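# Set hanging dial drag hands and needle with tool

## Task

On the dial suspended above the table, finish with the upper drag hand reading 89, the lower drag hand reading 13 and the needle reading 62, and the tool's round button released (up). The needle shoves each drag hand along in its direction of travel and leaves it at the point where the needle reverses. While the button is held in, squeezing the handle raises the needle and relaxing the handle lowers it. Shortly after the button is released the handle moves without the needle. A flag in the dial's window is visible whenever handle and needle are coupled.

## Robot and tools

ROBOT. Two arms: left_arm carries a five-finger left hand, right_arm a right hand (mirror images). Base positions in the scene frame: left_arm (+0.058, +0.289, 0) m, right_arm (-0.041, -0.413, 0) m, both turned only a fraction of a degree about z.

FRAMES. Scene frame: origin on the table top midway between the nominal bases, +x out over the table, +z up, left_arm on the +y side. Fixed cameras and the table use it. Each arm's poses, velocities, Hand target and offsets use that arm's own base axes. The hand point sits 0.05 m in front of the palm and 0.15 m from the wrist face along the fingers; its +z runs along straight fingers, +y out of the palm, +x across the palm away from the thumb on the right hand and toward it on the left. Straight fingertips reach 0.06-0.07 m past it along +z and lie 0.06 m toward -y. A wrist bracket on the little-finger side can collide; with fingers level the wrist can hang 0.11 m (palm down) to 0.23 m (palm up) below the point.

A ROW is 28 numbers in [-1, 1]: left_arm dx, dy, dz, rx, ry, rz, then left hand little, ring, middle, index, thumb_bend, thumb_turn, force_limit, speed; then the same 14 for right_arm. Pose numbers are offsets, not poses: measured from that arm's Hand target when the action or move begins, in its base axes; 1.0 equals 0.6 m or 180 degrees; rx, ry, rz form one rotation vector turning about the Hand target position. All six zero holds the arm at its Hand target. Hand numbers are absolute targets: +1 open/straight, -1 closed; thumb_turn -1 puts the thumb opposite the fingers. force_limit maps -1..+1 to about 0..10 N (0..15 N for the two thumb motors); speed rises from near zero at -1 to full at +0.48 and above. There is no 'unchanged' value: resend the last eight numbers used for that hand (or hand_measured plus its settings if none sent yet).

TOOLS.
execute_actions(actions, cameras): actions is a list of actions; each action is a table of up to 15 rows, one per 1/30 s step; a short table repeats its last row. Every row of one action counts from the same start pose, so repeated actions add up. Images come back only for an empty list or when cameras names them (["all"] or names).
move(target, speed, blend, stop_force, zero, blocking, cameras): target is one row or up to 15 rows, each offset from the Hand targets at the move's start (not from the previous row). speed in m/s, 0.002 to 3.6, default 0.25 (turns at twice that in rad/s); one value or one per target. blend in m rounds corners of a list; 0 stops at each. stop_force 3 to 120 N ends an arm's path when its wrist sensor feels that push; zero (default true) re-zeroes first; blocking=false returns early but not with stop_force. Result adds a 'move:' line: done, off_target, moving, held or fault, plus limits=paced or limits=held.
wait(seconds 0-10), stop() brakes a running move, zoom_image(camera, region [x0,y0,x1,y1] pixels, at most 504 each side), show_instructions(), zero_wrist_force(arm), finished_scene(scene 1 or 2).

RESULTS. end_effector_position (m), end_effector_quat_wxyz and velocities in the base frame; Hand target is the last commanded pose after a 32-degree orientation clip. The hand point often settles short of it; resend the missing distance. hand_measured, hand_stopped_by (moving, target, force, stalled, fault) and hand_load_n (positive pushes a finger open) list six values in motor order. 'within noise' means the arm is still. Wrist force and torque are in end-effector axes, with a peak line. Joint torques include the arm's weight. MOTOR HOT warns of heat; OVER-TEMPERATURE FAULT brakes the arm 30-60 s. Each result ends with the scene number. Cameras: cam_high, cam_low, cam_near, cam_left_wrist, cam_right_wrist (672x504).

GRIPPING. Turn the thumb in front to grip things 0.035-0.065 m thick, or a handle down to 0.025 m. Motors only start when their target changes by 0.002 or more; to squeeze harder raise force_limit and send a more closed target; to loosen send a more open one. For gentle grips close at speed -0.94 or lower.

SUGGESTED ORDER. Grip the tool, press the button, squeeze until the needle reaches the upper drag hand's target value, relax down to the lower drag hand's target value, squeeze back to the needle's target value, then release the button and check the flag is gone and readings hold.

AVOID. Arms are stiff: a target slightly beyond firm contact, 150 N (±25) of outside force, or joint torque at its limit (wrists about 18 N m) stops the arm for 10 s. Moves do not avoid obstacles or the other arm; go round an arm's own base. Never press the hands or arms together. Do not hit fixed or heavy things, drop or fling parts, or overload fingers. Commands lag 0.09-0.22 s and fast moves overshoot, so move slowly near the dial.

Each tool is called after ">>>" as name(argument=value, ...) on one line, values as JSON.

Reference images:

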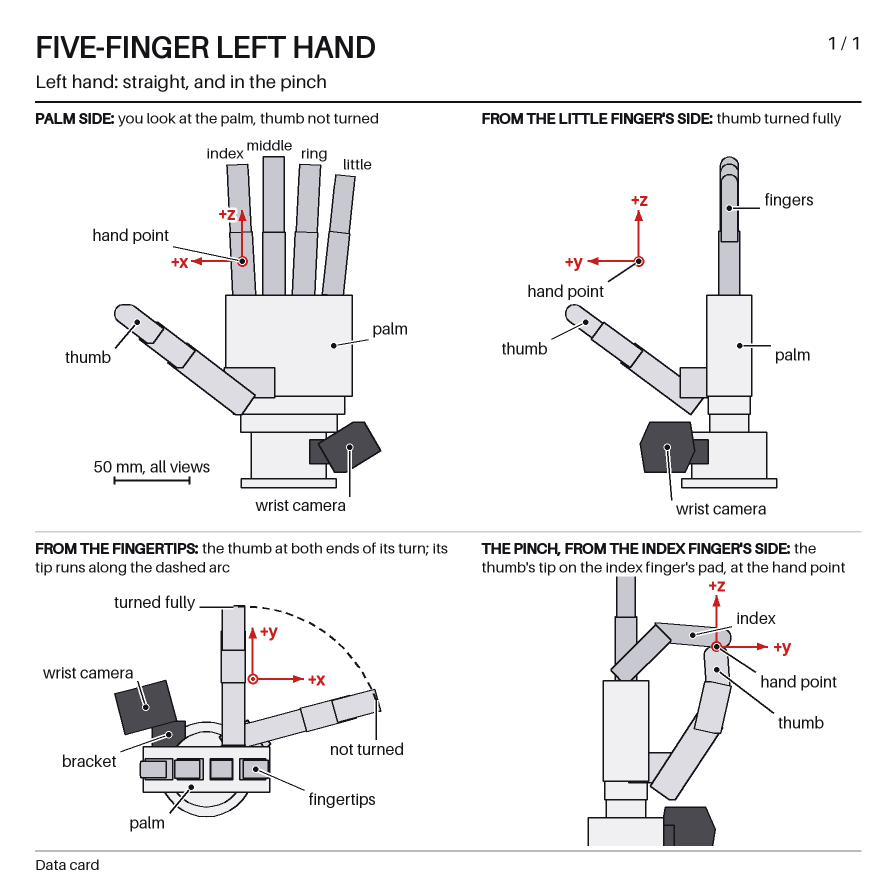

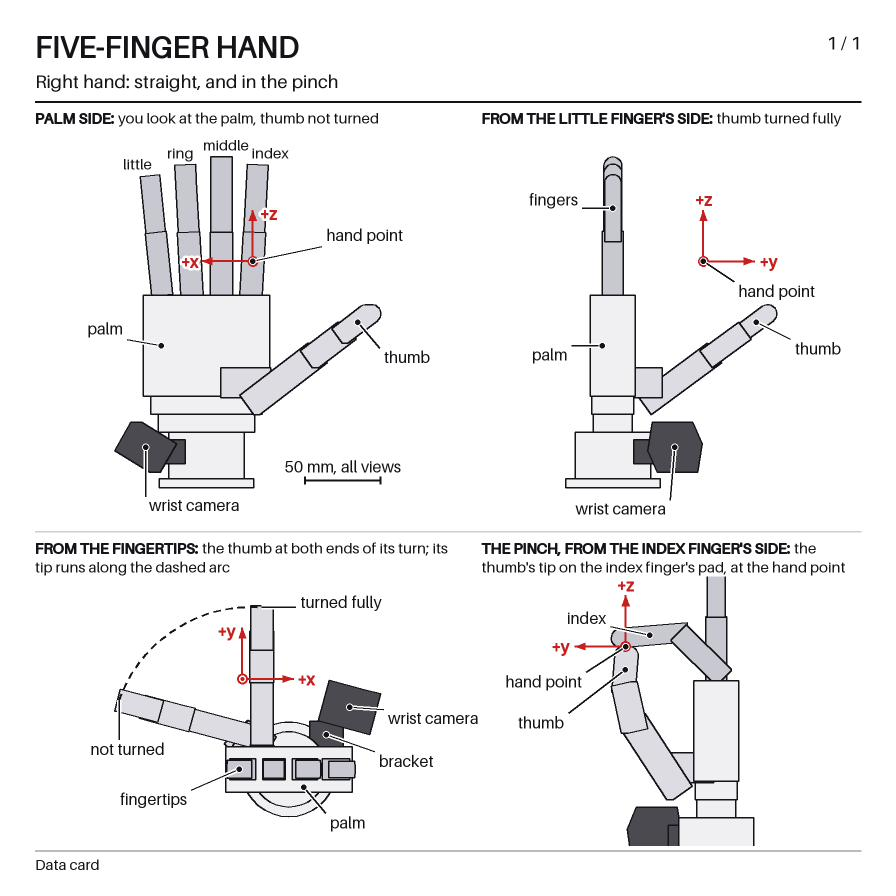

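## Session

>>> execute_actions(actions=[])

Scene clock: 0.00 s.
left_arm: end_effector_position=(+0.4082, -0.1591, +0.1965) hand_measured=(+1.000, +1.000, +1.000, +1.000, +1.000, +1.000) hand_load_n=(-0.5, +0.0, +0.0, +0.0, +0.0, +0.0) hand_stopped_by=(target, target, target, target, target, target) hand_force_limit=0.00 hand_speed=-0.80 end_effector_quat_wxyz=(-0.473, +0.829, +0.208, -0.213) | right_arm: end_effector_position=(+0.1944, -0.0770, +0.1000) hand_measured=(+1.000, +1.000, +1.000, +1.000, +1.000, +1.000) hand_load_n=(+0.0, +0.0, +0.0, +0.0, +0.0, +0.0) hand_stopped_by=(target, target, target, target, target, target) hand_force_limit=0.00 hand_speed=-0.80 end_effector_quat_wxyz=(-0.061, +0.154, +0.984, -0.066)
Joint positions: left_arm=[2.802 -2.34 -1.289 1.038 -2.064 0.459] | right_arm=[-1.186 -1.732 2.323 0.928 1.744 -2.451]
Joint velocities: within noise
Joint torques (N m): no reading
Wrist force (N): no reading
Wrist torque (N m): no reading
Wrist force, peak (N): no reading
Hand target: left_arm +0.4082, -0.1591, +0.1965; -0.473, +0.829, +0.208, -0.213 | right_arm +0.1944, -0.0770, +0.1000; -0.061, +0.154, +0.984, -0.066

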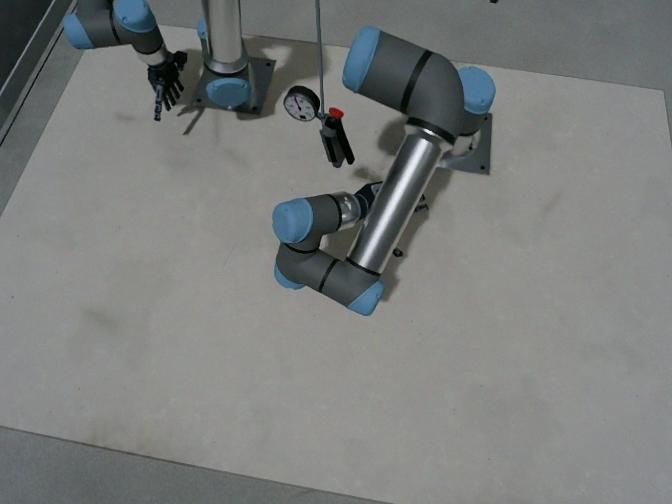

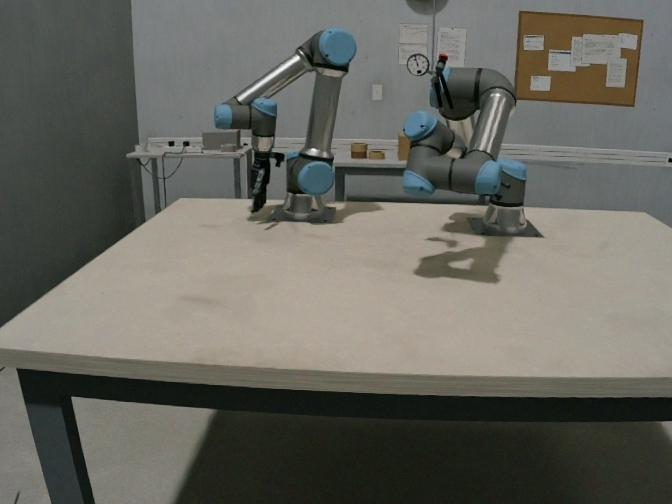

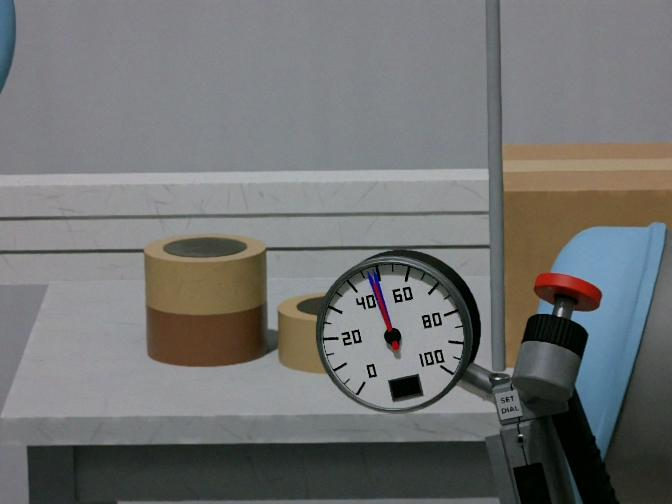

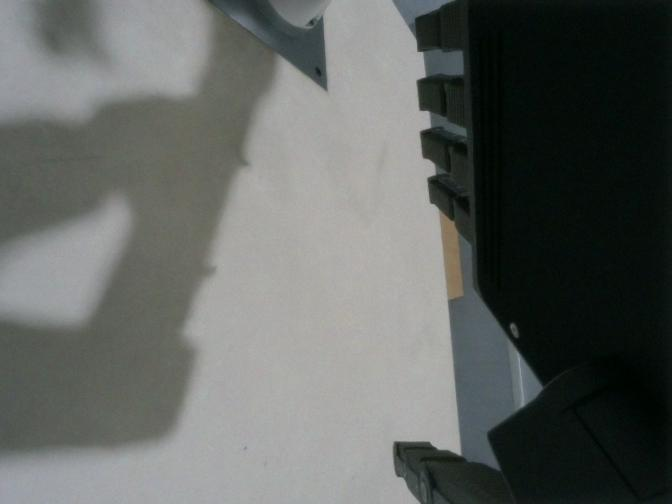

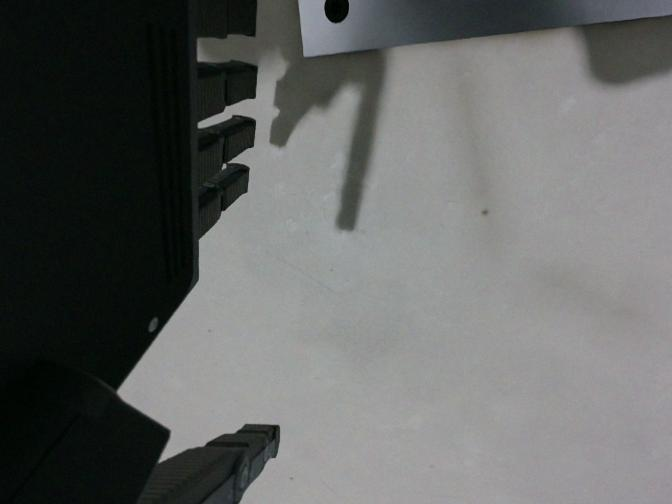

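>>> zoom_image(camera="cam_high", region=[270, 60, 380, 190])

>>> zoom_image(camera="cam_low", region=[370, 0, 530, 200])

>>> zoom_image(camera="cam_near", region=[300, 240, 672, 504])

Scaled by 3.877.

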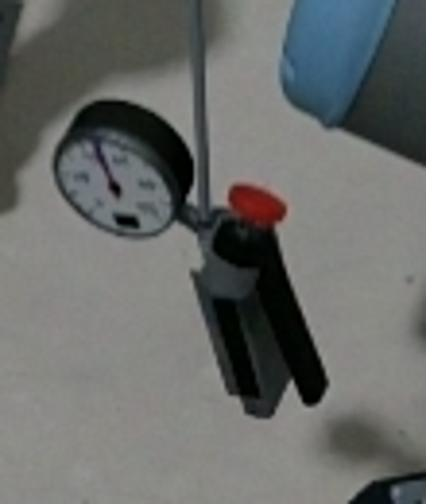

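Scaled by 2.520.

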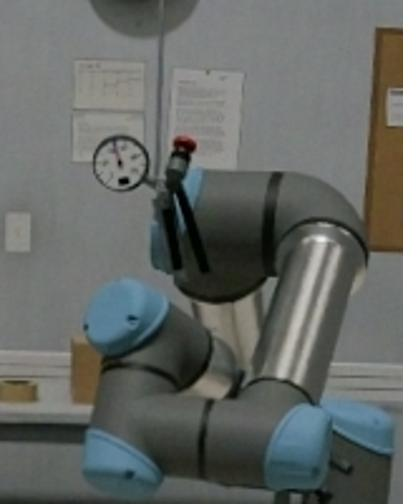

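Scaled by 1.355.

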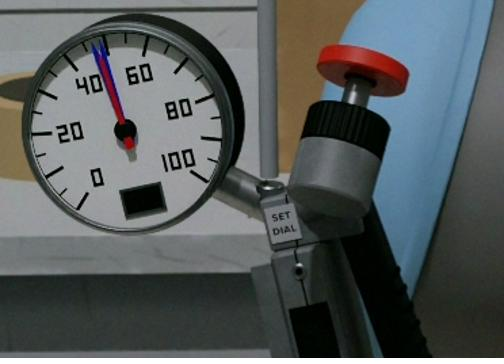

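>>> move(target=[[-0.277,-0.083,0.005,0,0,0,1,1,1,1,1,1,0,-0.8,0,0,0,0,0,0,1,1,1,1,1,1,0,-0.8],[-0.277,-0.133,0.072,-0.0743,-0.292,-0.191,1,1,1,1,1,1,0,-0.8,0,0,0,0,0,0,1,1,1,1,1,1,0,-0.8],[-0.177,-0.217,0.172,-0.1486,-0.5843,-0.3819,1,1,1,1,1,1,0,-0.8,0,0,0,0,0,0,1,1,1,1,1,1,0,-0.8]], blend=[0.03,0.03,0], speed=0.3, cameras=["all"])

Scene clock: 20.80 s.
left_arm: end_effector_position=(+0.3021, -0.2893, +0.2997) hand_measured=(+1.000, +1.000, +1.000, +1.000, +1.000, +1.000) hand_load_n=(+0.0, +0.0, +0.0, +0.0, +0.0, +0.0) hand_stopped_by=(target, target, target, target, target, target) hand_force_limit=0.00 hand_speed=-0.80 end_effector_quat_wxyz=(+0.001, +0.706, +0.000, +0.708) | right_arm: end_effector_position=(+0.1944, -0.0770, +0.1000) hand_measured=(+1.000, +1.000, +1.000, +1.000, +1.000, +1.000) hand_load_n=(+0.0, +0.0, +0.0, +0.0, +0.0, +0.0) hand_stopped_by=(target, target, target, target, target, target) hand_force_limit=0.00 hand_speed=-0.80 end_effector_quat_wxyz=(-0.061, +0.154, +0.984, -0.066)
Joint positions: left_arm=[2.397 -1.214 -2.441 3.657 -2.315 1.571] | right_arm=[-1.186 -1.732 2.323 0.928 1.744 -2.451]
Joint torques (N m): left_arm=[-4.6 -2.44 20.74 2.46 1.99 0.88] | right_arm=[-0.11 -7.42 -16.47 2.6 0.47 0.06]
Wrist force (N): left_arm=[0.7 1.4 0.8] | right_arm=[-0.1 -0.4 -0.1]
Wrist torque (N m): left_arm=[0.16 0.30 -0.97] | right_arm=[-0.06 0.01 -0.02]
Wrist force, peak (N): left_arm=[0.3 2.2 0.3] | right_arm=[0.0 -0.5 -0.4]
Hand target: left_arm +0.3020, -0.2893, +0.2997; +0.001, +0.706, +0.000, +0.708 | right_arm +0.1944, -0.0770, +0.1000; -0.061, +0.154, +0.984, -0.066
Off the commanded pose: left_arm 0.000 m, 0 deg | right_arm 0.000 m, 0 deg.
move: done
camera_calibration:
cam_left_wrist: T_world_to_cam=[[0.00109586, 0.964628, 0.263612, 0.194115], [-0.472129, -0.231883, 0.850485, -0.181513], [0.881529, -0.125391, 0.455175, -0.320071], [0, 0, 0, 1]] pos_world=[0.196242, -0.269473, 0.248891]

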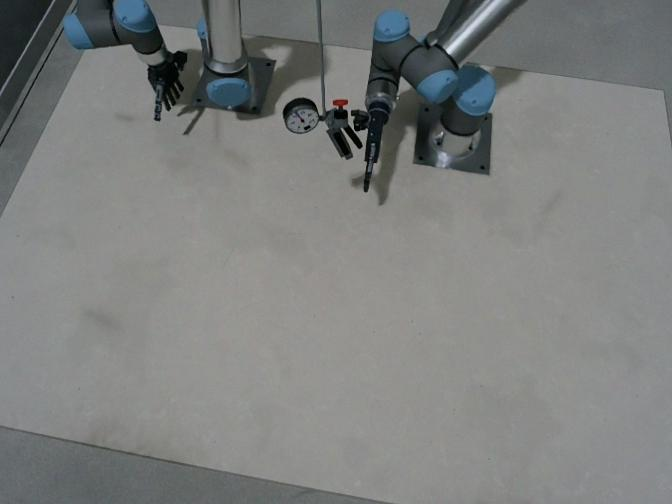

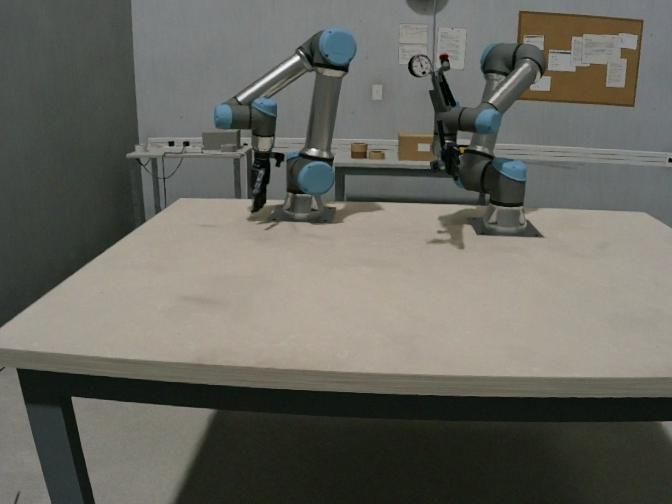

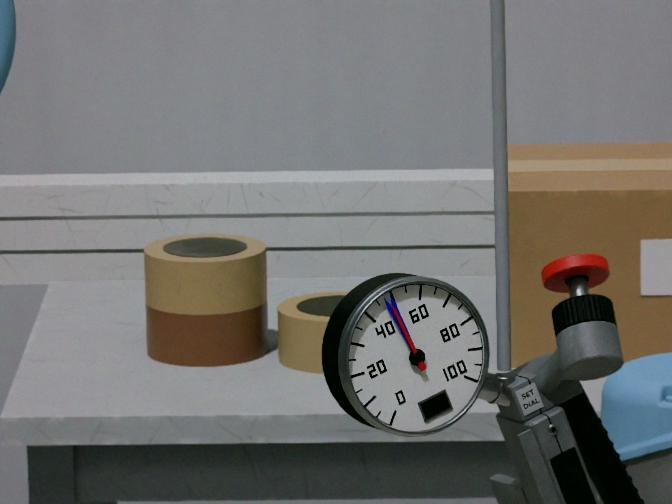

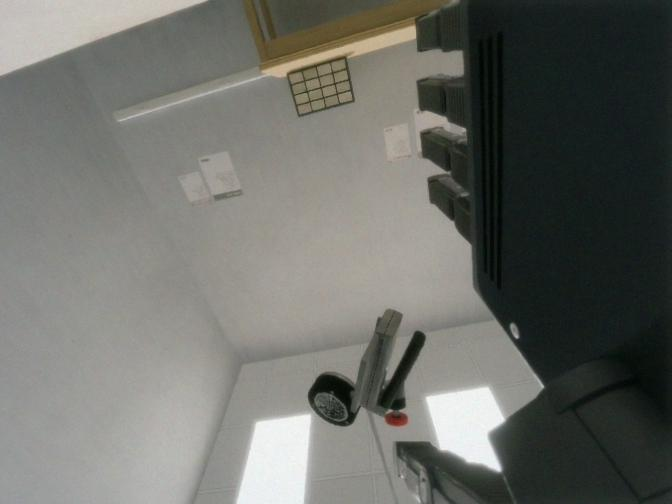

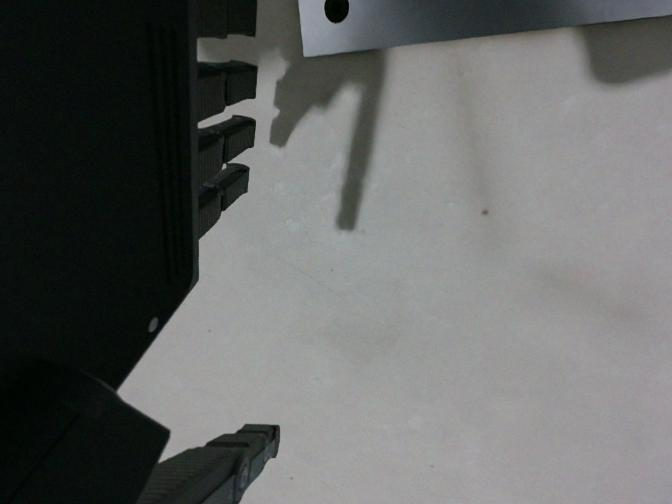

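>>> wait(seconds=0.5, cameras=["cam_high","cam_low","cam_near","cam_left_wrist"])

>>> zoom_image(camera="cam_near", region=[300, 240, 672, 504])

>>> zoom_image(camera="cam_left_wrist", region=[270, 280, 470, 480])

>>> zoom_image(camera="cam_high", region=[270, 60, 400, 210])

Scene clock: 21.80 s.
left_arm: end_effector_position=(+0.3020, -0.2893, +0.2997) hand_measured=(+1.000, +1.000, +1.000, +1.000, +1.000, +1.000) hand_load_n=(-0.5, +0.0, +0.0, +0.0, +0.0, +0.0) hand_stopped_by=(target, target, target, target, target, target) hand_force_limit=0.00 hand_speed=-0.80 end_effector_quat_wxyz=(+0.001, +0.706, +0.000, +0.708) | right_arm: end_effector_position=(+0.1944, -0.0770, +0.1000) hand_measured=(+1.000, +1.000, +1.000, +1.000, +1.000, +1.000) hand_load_n=(+0.0, +0.0, +0.0, +0.0, +0.0, +0.0) hand_stopped_by=(target, target, target, target, target, target) hand_force_limit=0.00 hand_speed=-0.80 end_effector_quat_wxyz=(-0.061, +0.154, +0.984, -0.066)
Joint positions: left_arm=[2.397 -1.214 -2.441 3.658 -2.315 1.571] | right_arm=[-1.186 -1.732 2.323 0.928 1.744 -2.451]
Joint torques (N m): left_arm=[-10.5 -3.82 11.88 2.77 1.79 1.22] | right_arm=[0.98 -8.1 -15.4 2.57 0.31 -0.05]
Wrist force (N): left_arm=[0.7 1.6 0.4] | right_arm=[-0.1 -0.2 0.0]
Wrist torque (N m): left_arm=[0.22 0.29 -0.97] | right_arm=[-0.03 0.02 -0.02]
Wrist force, peak (N): left_arm=[0.8 1.6 0.8] | right_arm=[-0.2 -0.5 -0.3]
Hand target: left_arm +0.3020, -0.2893, +0.2997; +0.001, +0.706, +0.000, +0.708 | right_arm +0.1944, -0.0770, +0.1000; -0.061, +0.154, +0.984, -0.066
Off the commanded pose: left_arm 0.000 m, 0 deg | right_arm 0.000 m, 0 deg.
wait: 0.50 s; at rest from the start
camera_calibration:
cam_left_wrist: T_world_to_cam=[[0.00135093, 0.964592, 0.263745, 0.194021], [-0.472191, -0.231875, 0.850453, -0.18149], [0.881495, -0.125687, 0.455158, -0.320141], [0, 0, 0, 1]] pos_world=[0.196242, -0.269471, 0.248891]
Images, in order (width x height): cam_high 672x504, cam_low 672x504, cam_near 672x504, cam_left_wrist 672x504.

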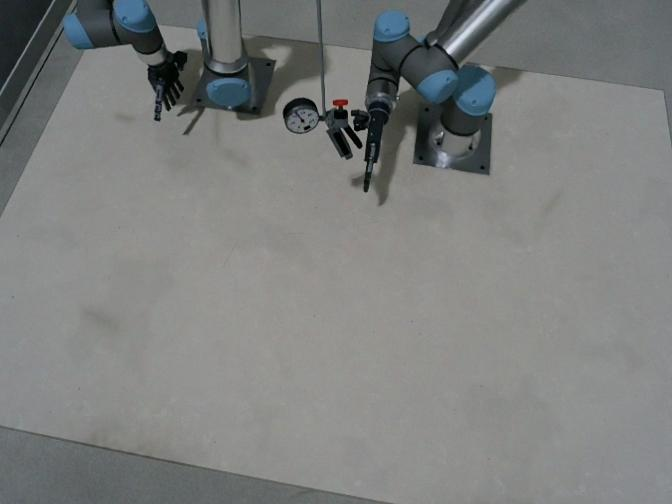

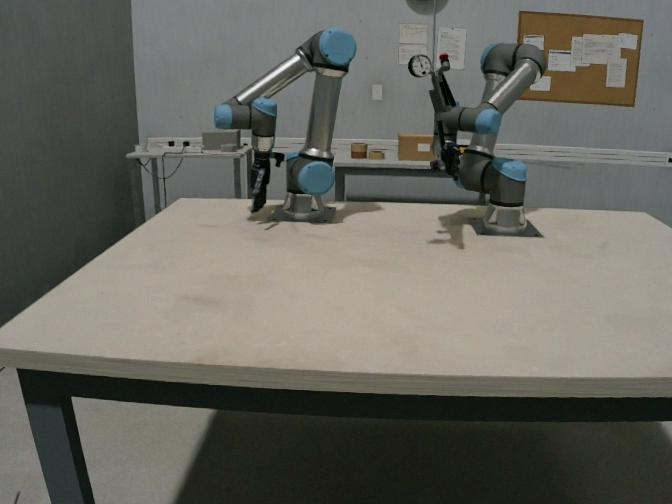

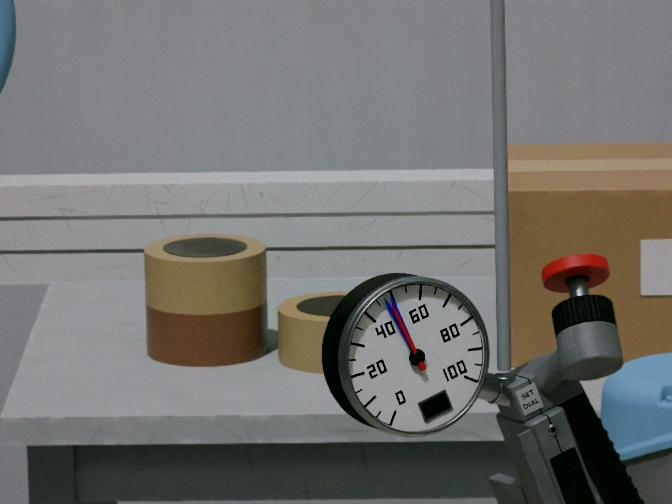

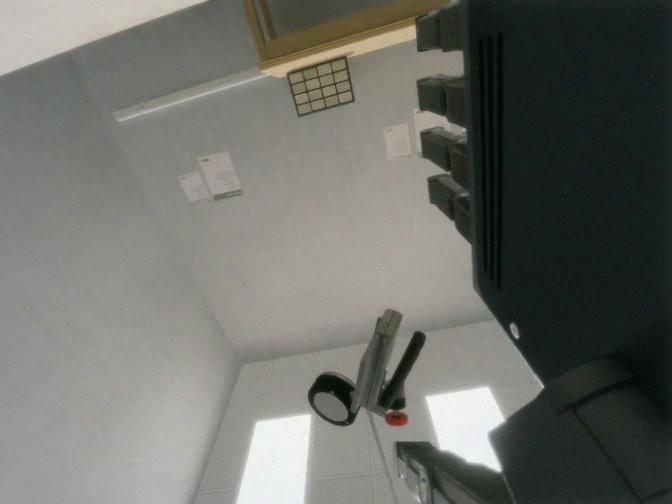

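Scaled by 1.355.

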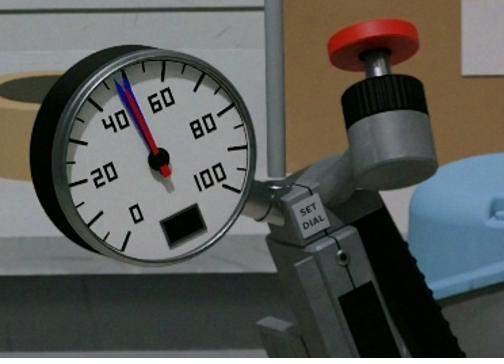

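Scaled by 2.520.

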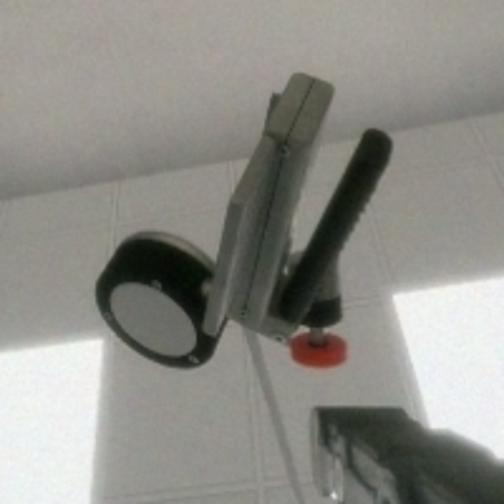

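Scaled by 3.360.

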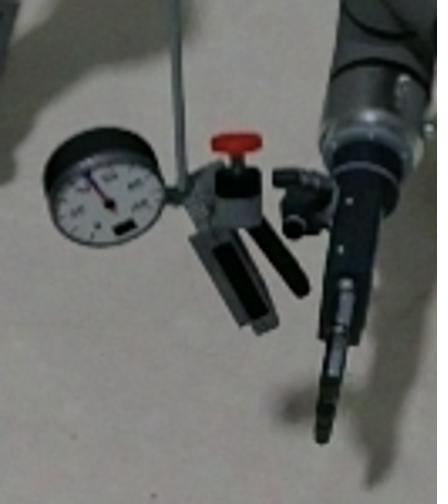

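>>> zoom_image(camera="cam_low", region=[390, 0, 510, 180])

Scaled by 2.800.

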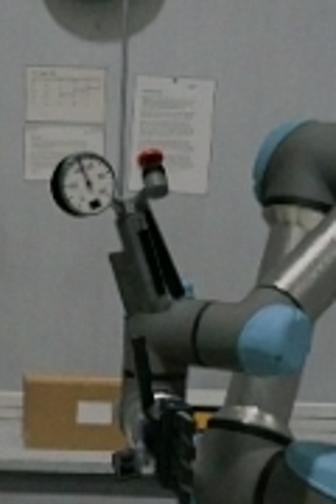

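>>> zoom_image(camera="cam_high", region=[320, 80, 400, 200])

>>> zoom_image(camera="cam_low", region=[410, 100, 510, 200])

Scaled by 4.200.

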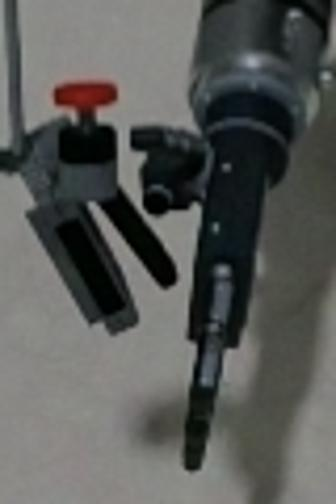

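Scaled by 5.040.

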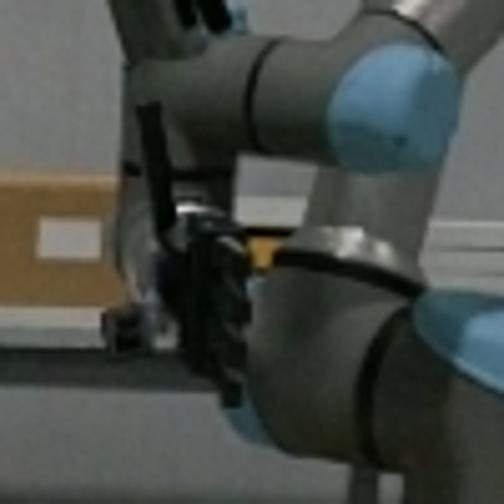

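>>> move(target=[[-0.083,-0.033,0.1,0.0446,-0.0017,0.1057,1,1,1,1,1,1,0,-0.8,0,0,0,0,0,0,1,1,1,1,1,1,0,-0.8],[-0.0167,-0.1167,0.2333,0.0892,-0.0033,0.2115,1,1,1,1,1,1,0,-0.8,0,0,0,0,0,0,1,1,1,1,1,1,0,-0.8]], blend=[0.03,0], speed=0.2, cameras=["cam_high","cam_near","cam_left_wrist"])

>>> zoom_image(camera="cam_left_wrist", region=[200, 120, 500, 420])

Scene clock: 37.63 s.
left_arm: end_effector_position=(+0.2836, -0.3487, +0.4241) hand_measured=(+1.000, +1.000, +1.000, +1.000, +1.000, +1.000) hand_load_n=(+0.0, +0.0, +0.0, +0.0, +0.0, +0.0) hand_stopped_by=(target, target, target, target, target, target) hand_force_limit=0.00 hand_speed=-0.80 end_effector_quat_wxyz=(-0.276, +0.700, +0.116, +0.648) | right_arm: end_effector_position=(+0.1944, -0.0770, +0.1000) hand_measured=(+1.000, +1.000, +1.000, +1.000, +1.000, +1.000) hand_load_n=(+0.0, +0.0, +0.0, +0.0, +0.0, +0.0) hand_stopped_by=(target, target, target, target, target, target) hand_force_limit=0.00 hand_speed=-0.80 end_effector_quat_wxyz=(-0.061, +0.154, +0.984, -0.066)
Joint positions: left_arm=[1.973 -1.617 -1.723 3.379 -3.306 1.848] | right_arm=[-1.186 -1.732 2.323 0.928 1.744 -2.451]
Joint torques (N m): left_arm=[-10.85 18.76 28.57 0.77 1.87 -1.65] | right_arm=[0.66 -6.85 -16.35 2.73 0.43 0.14]
Wrist force (N): left_arm=[0.3 0.9 0.1] | right_arm=[0.0 -0.4 -0.1]
Wrist torque (N m): left_arm=[0.19 0.32 -0.75] | right_arm=[-0.06 0.00 -0.01]
Wrist force, peak (N): left_arm=[2.0 10.8 -0.3] | right_arm=[-0.4 -0.6 -0.3]
Hand target: left_arm +0.2836, -0.3489, +0.4241; -0.276, +0.700, +0.116, +0.648 (not the last commanded pose) | right_arm +0.1944, -0.0770, +0.1000; -0.061, +0.154, +0.984, -0.066
Off the commanded pose: left_arm 0.021 m, 8 deg | right_arm 0.000 m, 0 deg.
move: held (left_arm; a check stopped the path); path passed 1 of 2 targets; limits=held
pose unreachable (left arm): on one or more control steps of this call, first in action 0 (counted from 0), this arm could not follow its commanded pose, so it was not sent that pose on those steps. It may still have moved: this result reports where it is.
cause: moving toward the commanded pose would bring two parts of the arm too close to each other (joints 4 (wrist 1) to 6 (wrist 3) lie between them).
camera_calibration:
cam_left_wrist: T_world_to_cam=[[-0.465649, 0.739771, 0.485705, 0.178407], [-0.163079, -0.611169, 0.774518, -0.497542], [0.869814, 0.281445, 0.405231, -0.201526], [0, 0, 0, 1]] pos_world=[0.177226, -0.379344, 0.380366]
Images, in order (width x height): cam_high 672x504, cam_near 672x504, cam_left_wrist 672x504.

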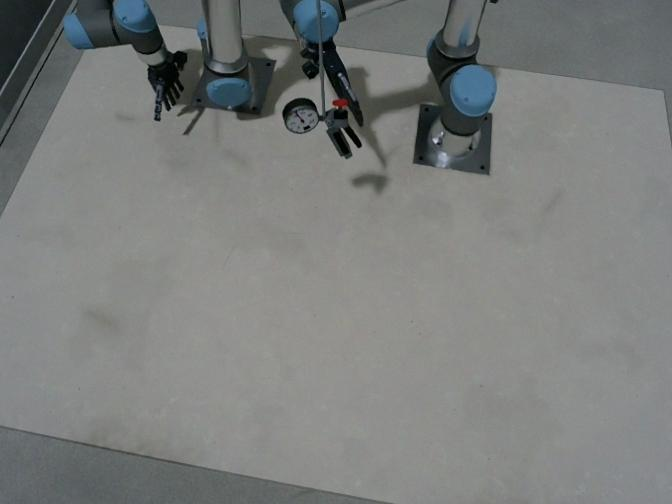

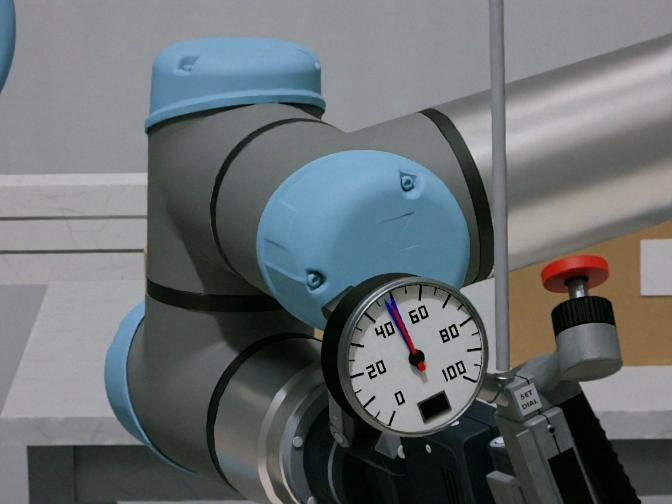

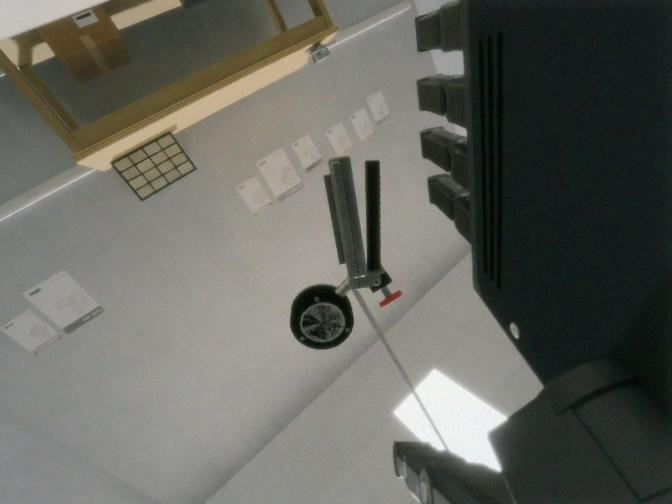

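Scaled by 1.680.

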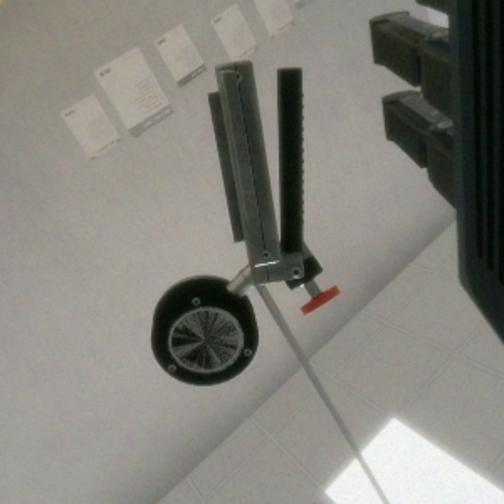

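>>> move(target=[-0.0527,0.0615,0.0432,-0.0732,-0.0238,-0.1793,1,1,1,1,1,1,0,-0.8,0,0,0,0,0,0,1,1,1,1,1,1,0,-0.8], speed=0.2, cameras=["cam_high","cam_low","cam_near","cam_left_wrist"])

>>> zoom_image(camera="cam_left_wrist", region=[200, 120, 500, 420])

>>> zoom_image(camera="cam_high", region=[270, 60, 400, 190])

Scene clock: 46.97 s.
left_arm: end_effector_position=(+0.2520, -0.3119, +0.4500) hand_measured=(+1.000, +1.000, +1.000, +1.000, +1.000, +1.000) hand_load_n=(+0.0, +0.0, +0.0, +0.0, +0.0, +0.0) hand_stopped_by=(target, target, target, target, target, target) hand_force_limit=0.00 hand_speed=-0.80 end_effector_quat_wxyz=(+0.000, +0.707, +0.000, +0.707) | right_arm: end_effector_position=(+0.1944, -0.0770, +0.1000) hand_measured=(+1.000, +1.000, +1.000, +1.000, +1.000, +1.000) hand_load_n=(+0.0, +0.0, +0.0, +0.0, +0.0, +0.0) hand_stopped_by=(target, target, target, target, target, target) hand_force_limit=0.00 hand_speed=-0.80 end_effector_quat_wxyz=(-0.061, +0.154, +0.984, -0.066)
Joint positions: left_arm=[2.136 -1.14 -2.078 3.22 -2.577 1.573] | right_arm=[-1.186 -1.732 2.323 0.928 1.744 -2.451]
Joint torques (N m): left_arm=[-8.43 9.04 26.33 2.42 1.85 1.22] | right_arm=[1.16 -7.04 -17.18 2.88 0.71 -0.02]
Wrist force (N): left_arm=[0.3 1.2 0.4] | right_arm=[-0.2 -0.1 -0.2]
Wrist torque (N m): left_arm=[0.17 0.37 -0.89] | right_arm=[0.00 0.04 -0.02]
Wrist force, peak (N): left_arm=[0.6 1.9 0.2] | right_arm=[-0.3 -0.4 -0.5]
Hand target: left_arm +0.2520, -0.3120, +0.4501; +0.000, +0.707, +0.000, +0.708 | right_arm +0.1944, -0.0770, +0.1000; -0.061, +0.154, +0.984, -0.066
Off the commanded pose: left_arm 0.000 m, 0 deg | right_arm 0.000 m, 0 deg.
move: done
camera_calibration:
cam_left_wrist: T_world_to_cam=[[0.000655314, 0.964075, 0.26563, 0.175429], [-0.471429, -0.233962, 0.850304, -0.338969], [0.881904, -0.125783, 0.45434, -0.347041], [0, 0, 0, 1]] pos_world=[0.146142, -0.292084, 0.399302]
Images, in order (width x height): cam_high 672x504, cam_low 672x504, cam_near 672x504, cam_left_wrist 672x504.

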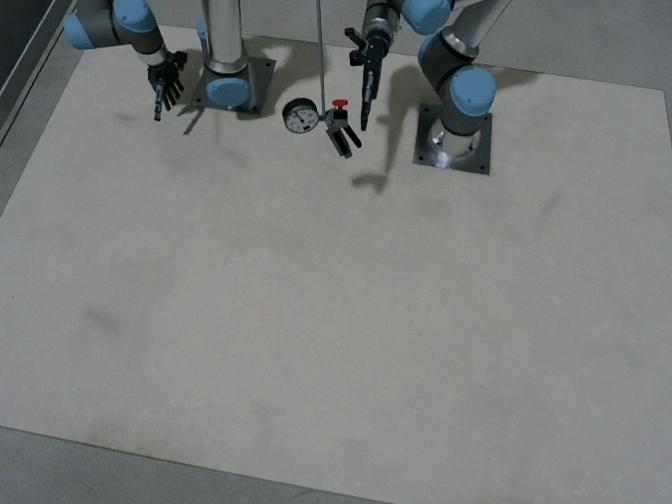

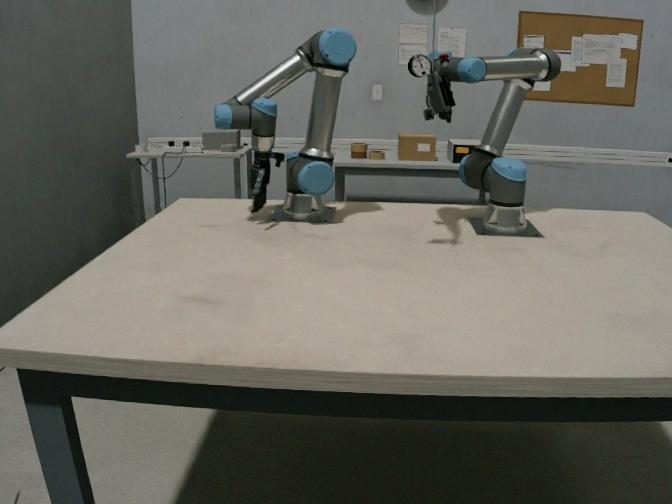

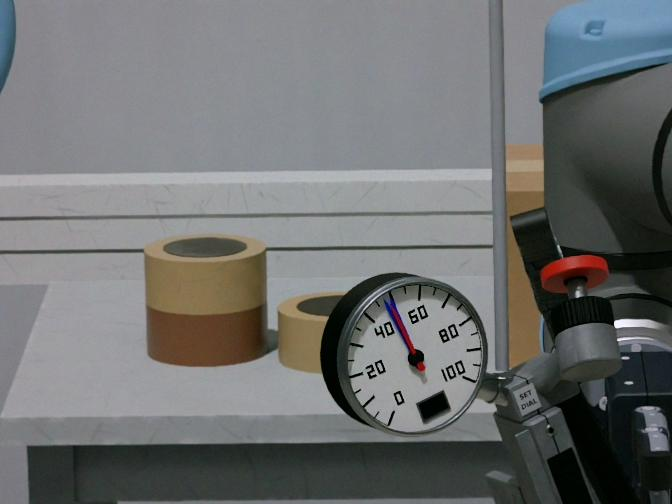

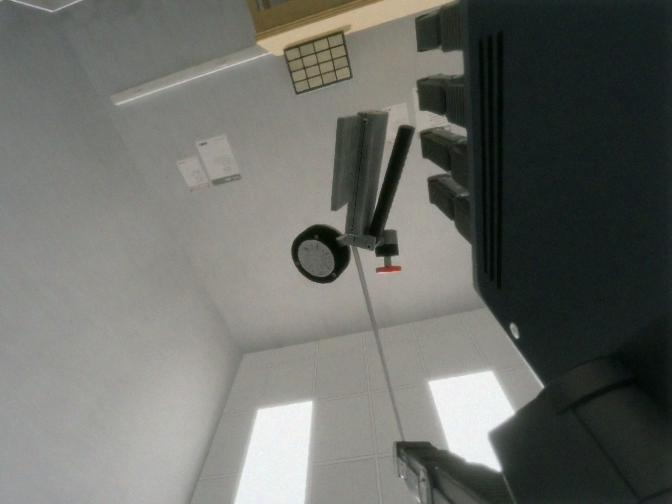

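Scaled by 1.680.

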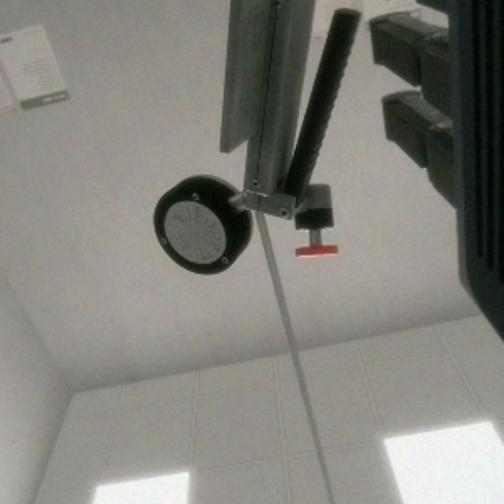

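Scaled by 3.877.

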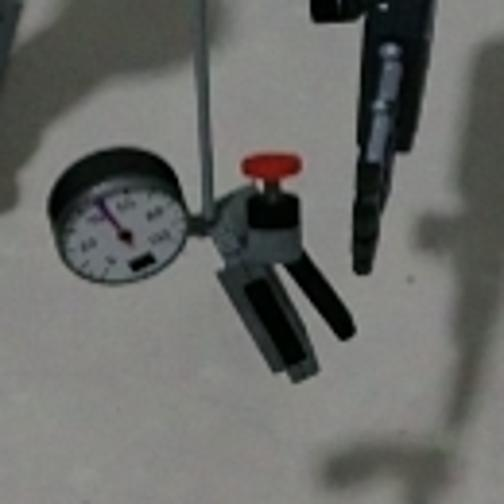

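>>> zoom_image(camera="cam_near", region=[460, 340, 672, 504])

>>> zoom_image(camera="cam_left_wrist", region=[280, 100, 430, 290])

>>> zoom_image(camera="cam_high", region=[315, 95, 375, 165])

Scaled by 2.377.

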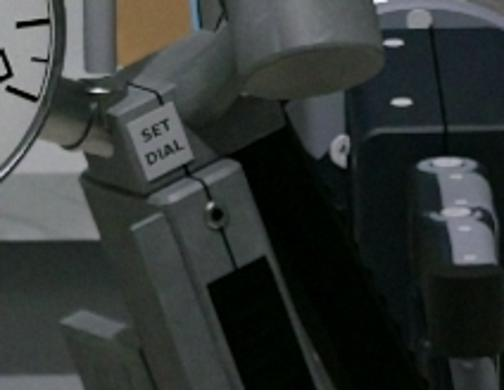

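Scaled by 2.653.

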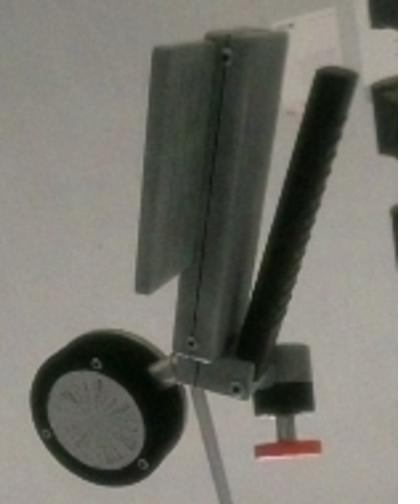

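Scaled by 7.200.

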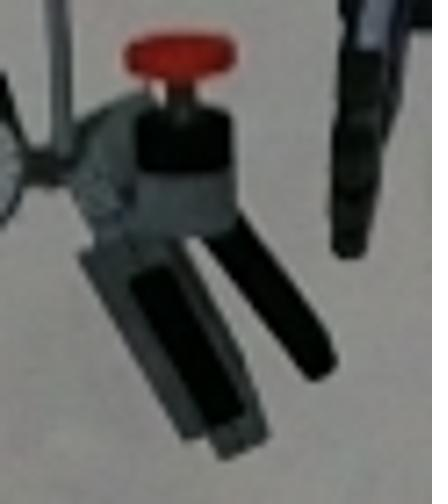

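>>> move(target=[[0.033,0.122,0,0,0,0,1,1,1,1,1,1,0,-0.8,0,0,0,0,0,0,1,1,1,1,1,1,0,-0.8],[0.183,0.288,-0.05,0,0,0,1,1,1,1,1,1,0,-0.8,0.08,0.24,0.3,0.07925,-0.27195,0.0626,1,1,1,1,1,1,0,-0.8],[0.317,0.338,-0.083,0,0,0,1,1,1,1,1,1,0,-0.8,0.2385,0.70,0.617,0.1585,-0.5439,0.1252,1,1,1,1,1,1,0,-0.8]], blend=[0.03,0.03,0], speed=[0.2,0.2,0.3], cameras=["cam_high","cam_near","cam_right_wrist"])

>>> zoom_image(camera="cam_right_wrist", region=[200, 150, 500, 420])

Scene clock: 73.07 s.
left_arm: end_effector_position=(+0.2990, -0.2085, +0.4409) hand_measured=(+1.000, +1.000, +1.000, +1.000, +1.000, +1.000) hand_load_n=(+0.0, +0.0, +0.0, +0.0, +0.0, +0.0) hand_stopped_by=(target, target, target, target, target, target) hand_force_limit=0.00 hand_speed=-0.80 end_effector_quat_wxyz=(+0.000, +0.707, +0.000, +0.707) | right_arm: end_effector_position=(+0.2067, -0.0426, +0.1428) hand_measured=(+1.000, +1.000, +1.000, +1.000, +1.000, +1.000) hand_load_n=(+0.0, +0.0, +0.0, +0.0, +0.0, +0.0) hand_stopped_by=(target, target, target, target, target, target) hand_force_limit=0.00 hand_speed=-0.80 end_effector_quat_wxyz=(+0.035, +0.135, +0.990, -0.024)
Joint positions: left_arm=[2.912 -0.763 -2.242 3.006 -1.801 1.572] | right_arm=[-1.436 -1.964 2.375 1.096 1.516 -2.734]
Joint torques (N m): left_arm=[-11.56 -18.17 30.55 2.65 -1.68 1.31] | right_arm=[10.27 9.59 -28.15 0.14 0.7 -0.7]
Wrist force (N): left_arm=[0.4 1.3 0.2] | right_arm=[0.0 0.3 -0.3]
Wrist torque (N m): left_arm=[0.18 0.33 -0.87] | right_arm=[0.05 0.00 0.20]
Wrist force, peak (N): left_arm=[0.3 2.9 0.2] | right_arm=[1.1 1.8 -1.5]
Hand target: left_arm +0.2991, -0.2086, +0.4410; +0.000, +0.707, +0.000, +0.708 (not the last commanded pose) | right_arm +0.2067, -0.0427, +0.1428; +0.035, +0.135, +0.990, -0.024 (not the last commanded pose)
Off the commanded pose: left_arm 0.179 m, 0 deg | right_arm 0.523 m, 92 deg.
move: held (right_arm; a check stopped the path), off_target (left_arm; braked when a check withheld steps of right_arm); path passed 1 of 3 targets; limits=held
pose unreachable (right arm): on one or more control steps of this call, first in action 0 (counted from 0), this arm could not follow its commanded pose, so it was not sent that pose on those steps. It may still have moved: this result reports where it is.
cause: moving toward the commanded pose would bring two parts of the arm too close to each other (joints 3 (elbow) to 6 (wrist 3) lie between them).
camera_calibration:
cam_right_wrist: T_world_to_cam=[[0.0431475, 0.995176, -0.0881081, 0.0488755], [0.824151, 0.0143951, 0.566187, -0.248657], [0.564724, -0.0970439, -0.819554, 0.109726], [0, 0, 0, 1]] pos_world=[0.140856, -0.034412, 0.235019]
Images, in order (width x height): cam_high 672x504, cam_near 672x504, cam_right_wrist 672x504.

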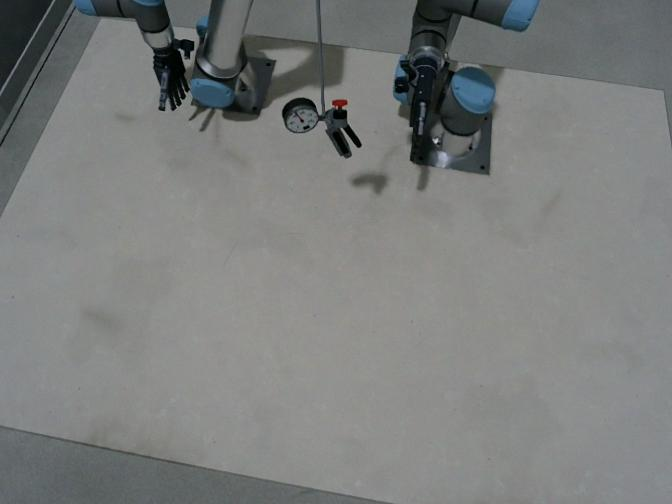

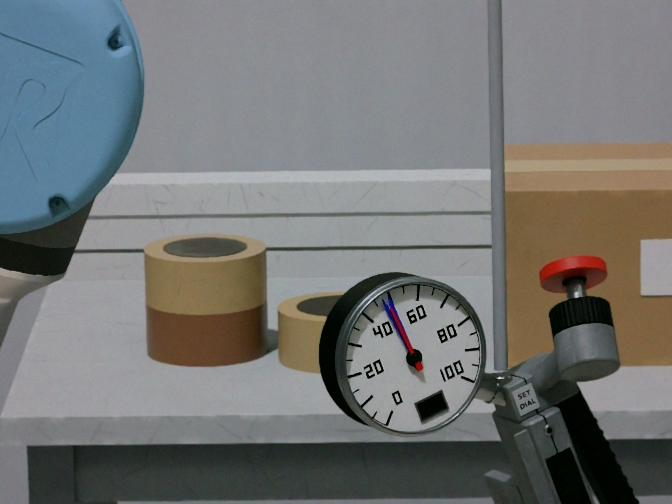

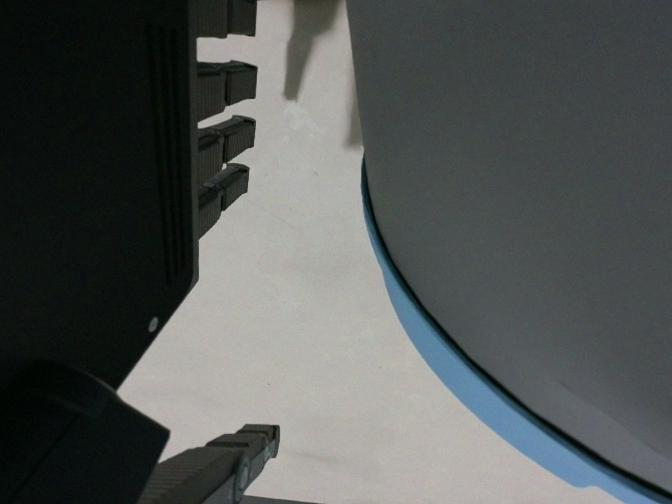

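Scaled by 1.680.

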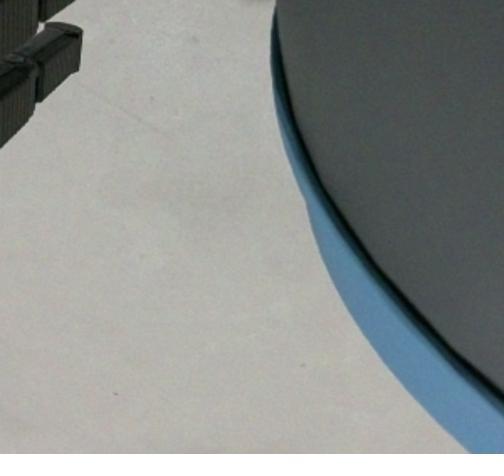

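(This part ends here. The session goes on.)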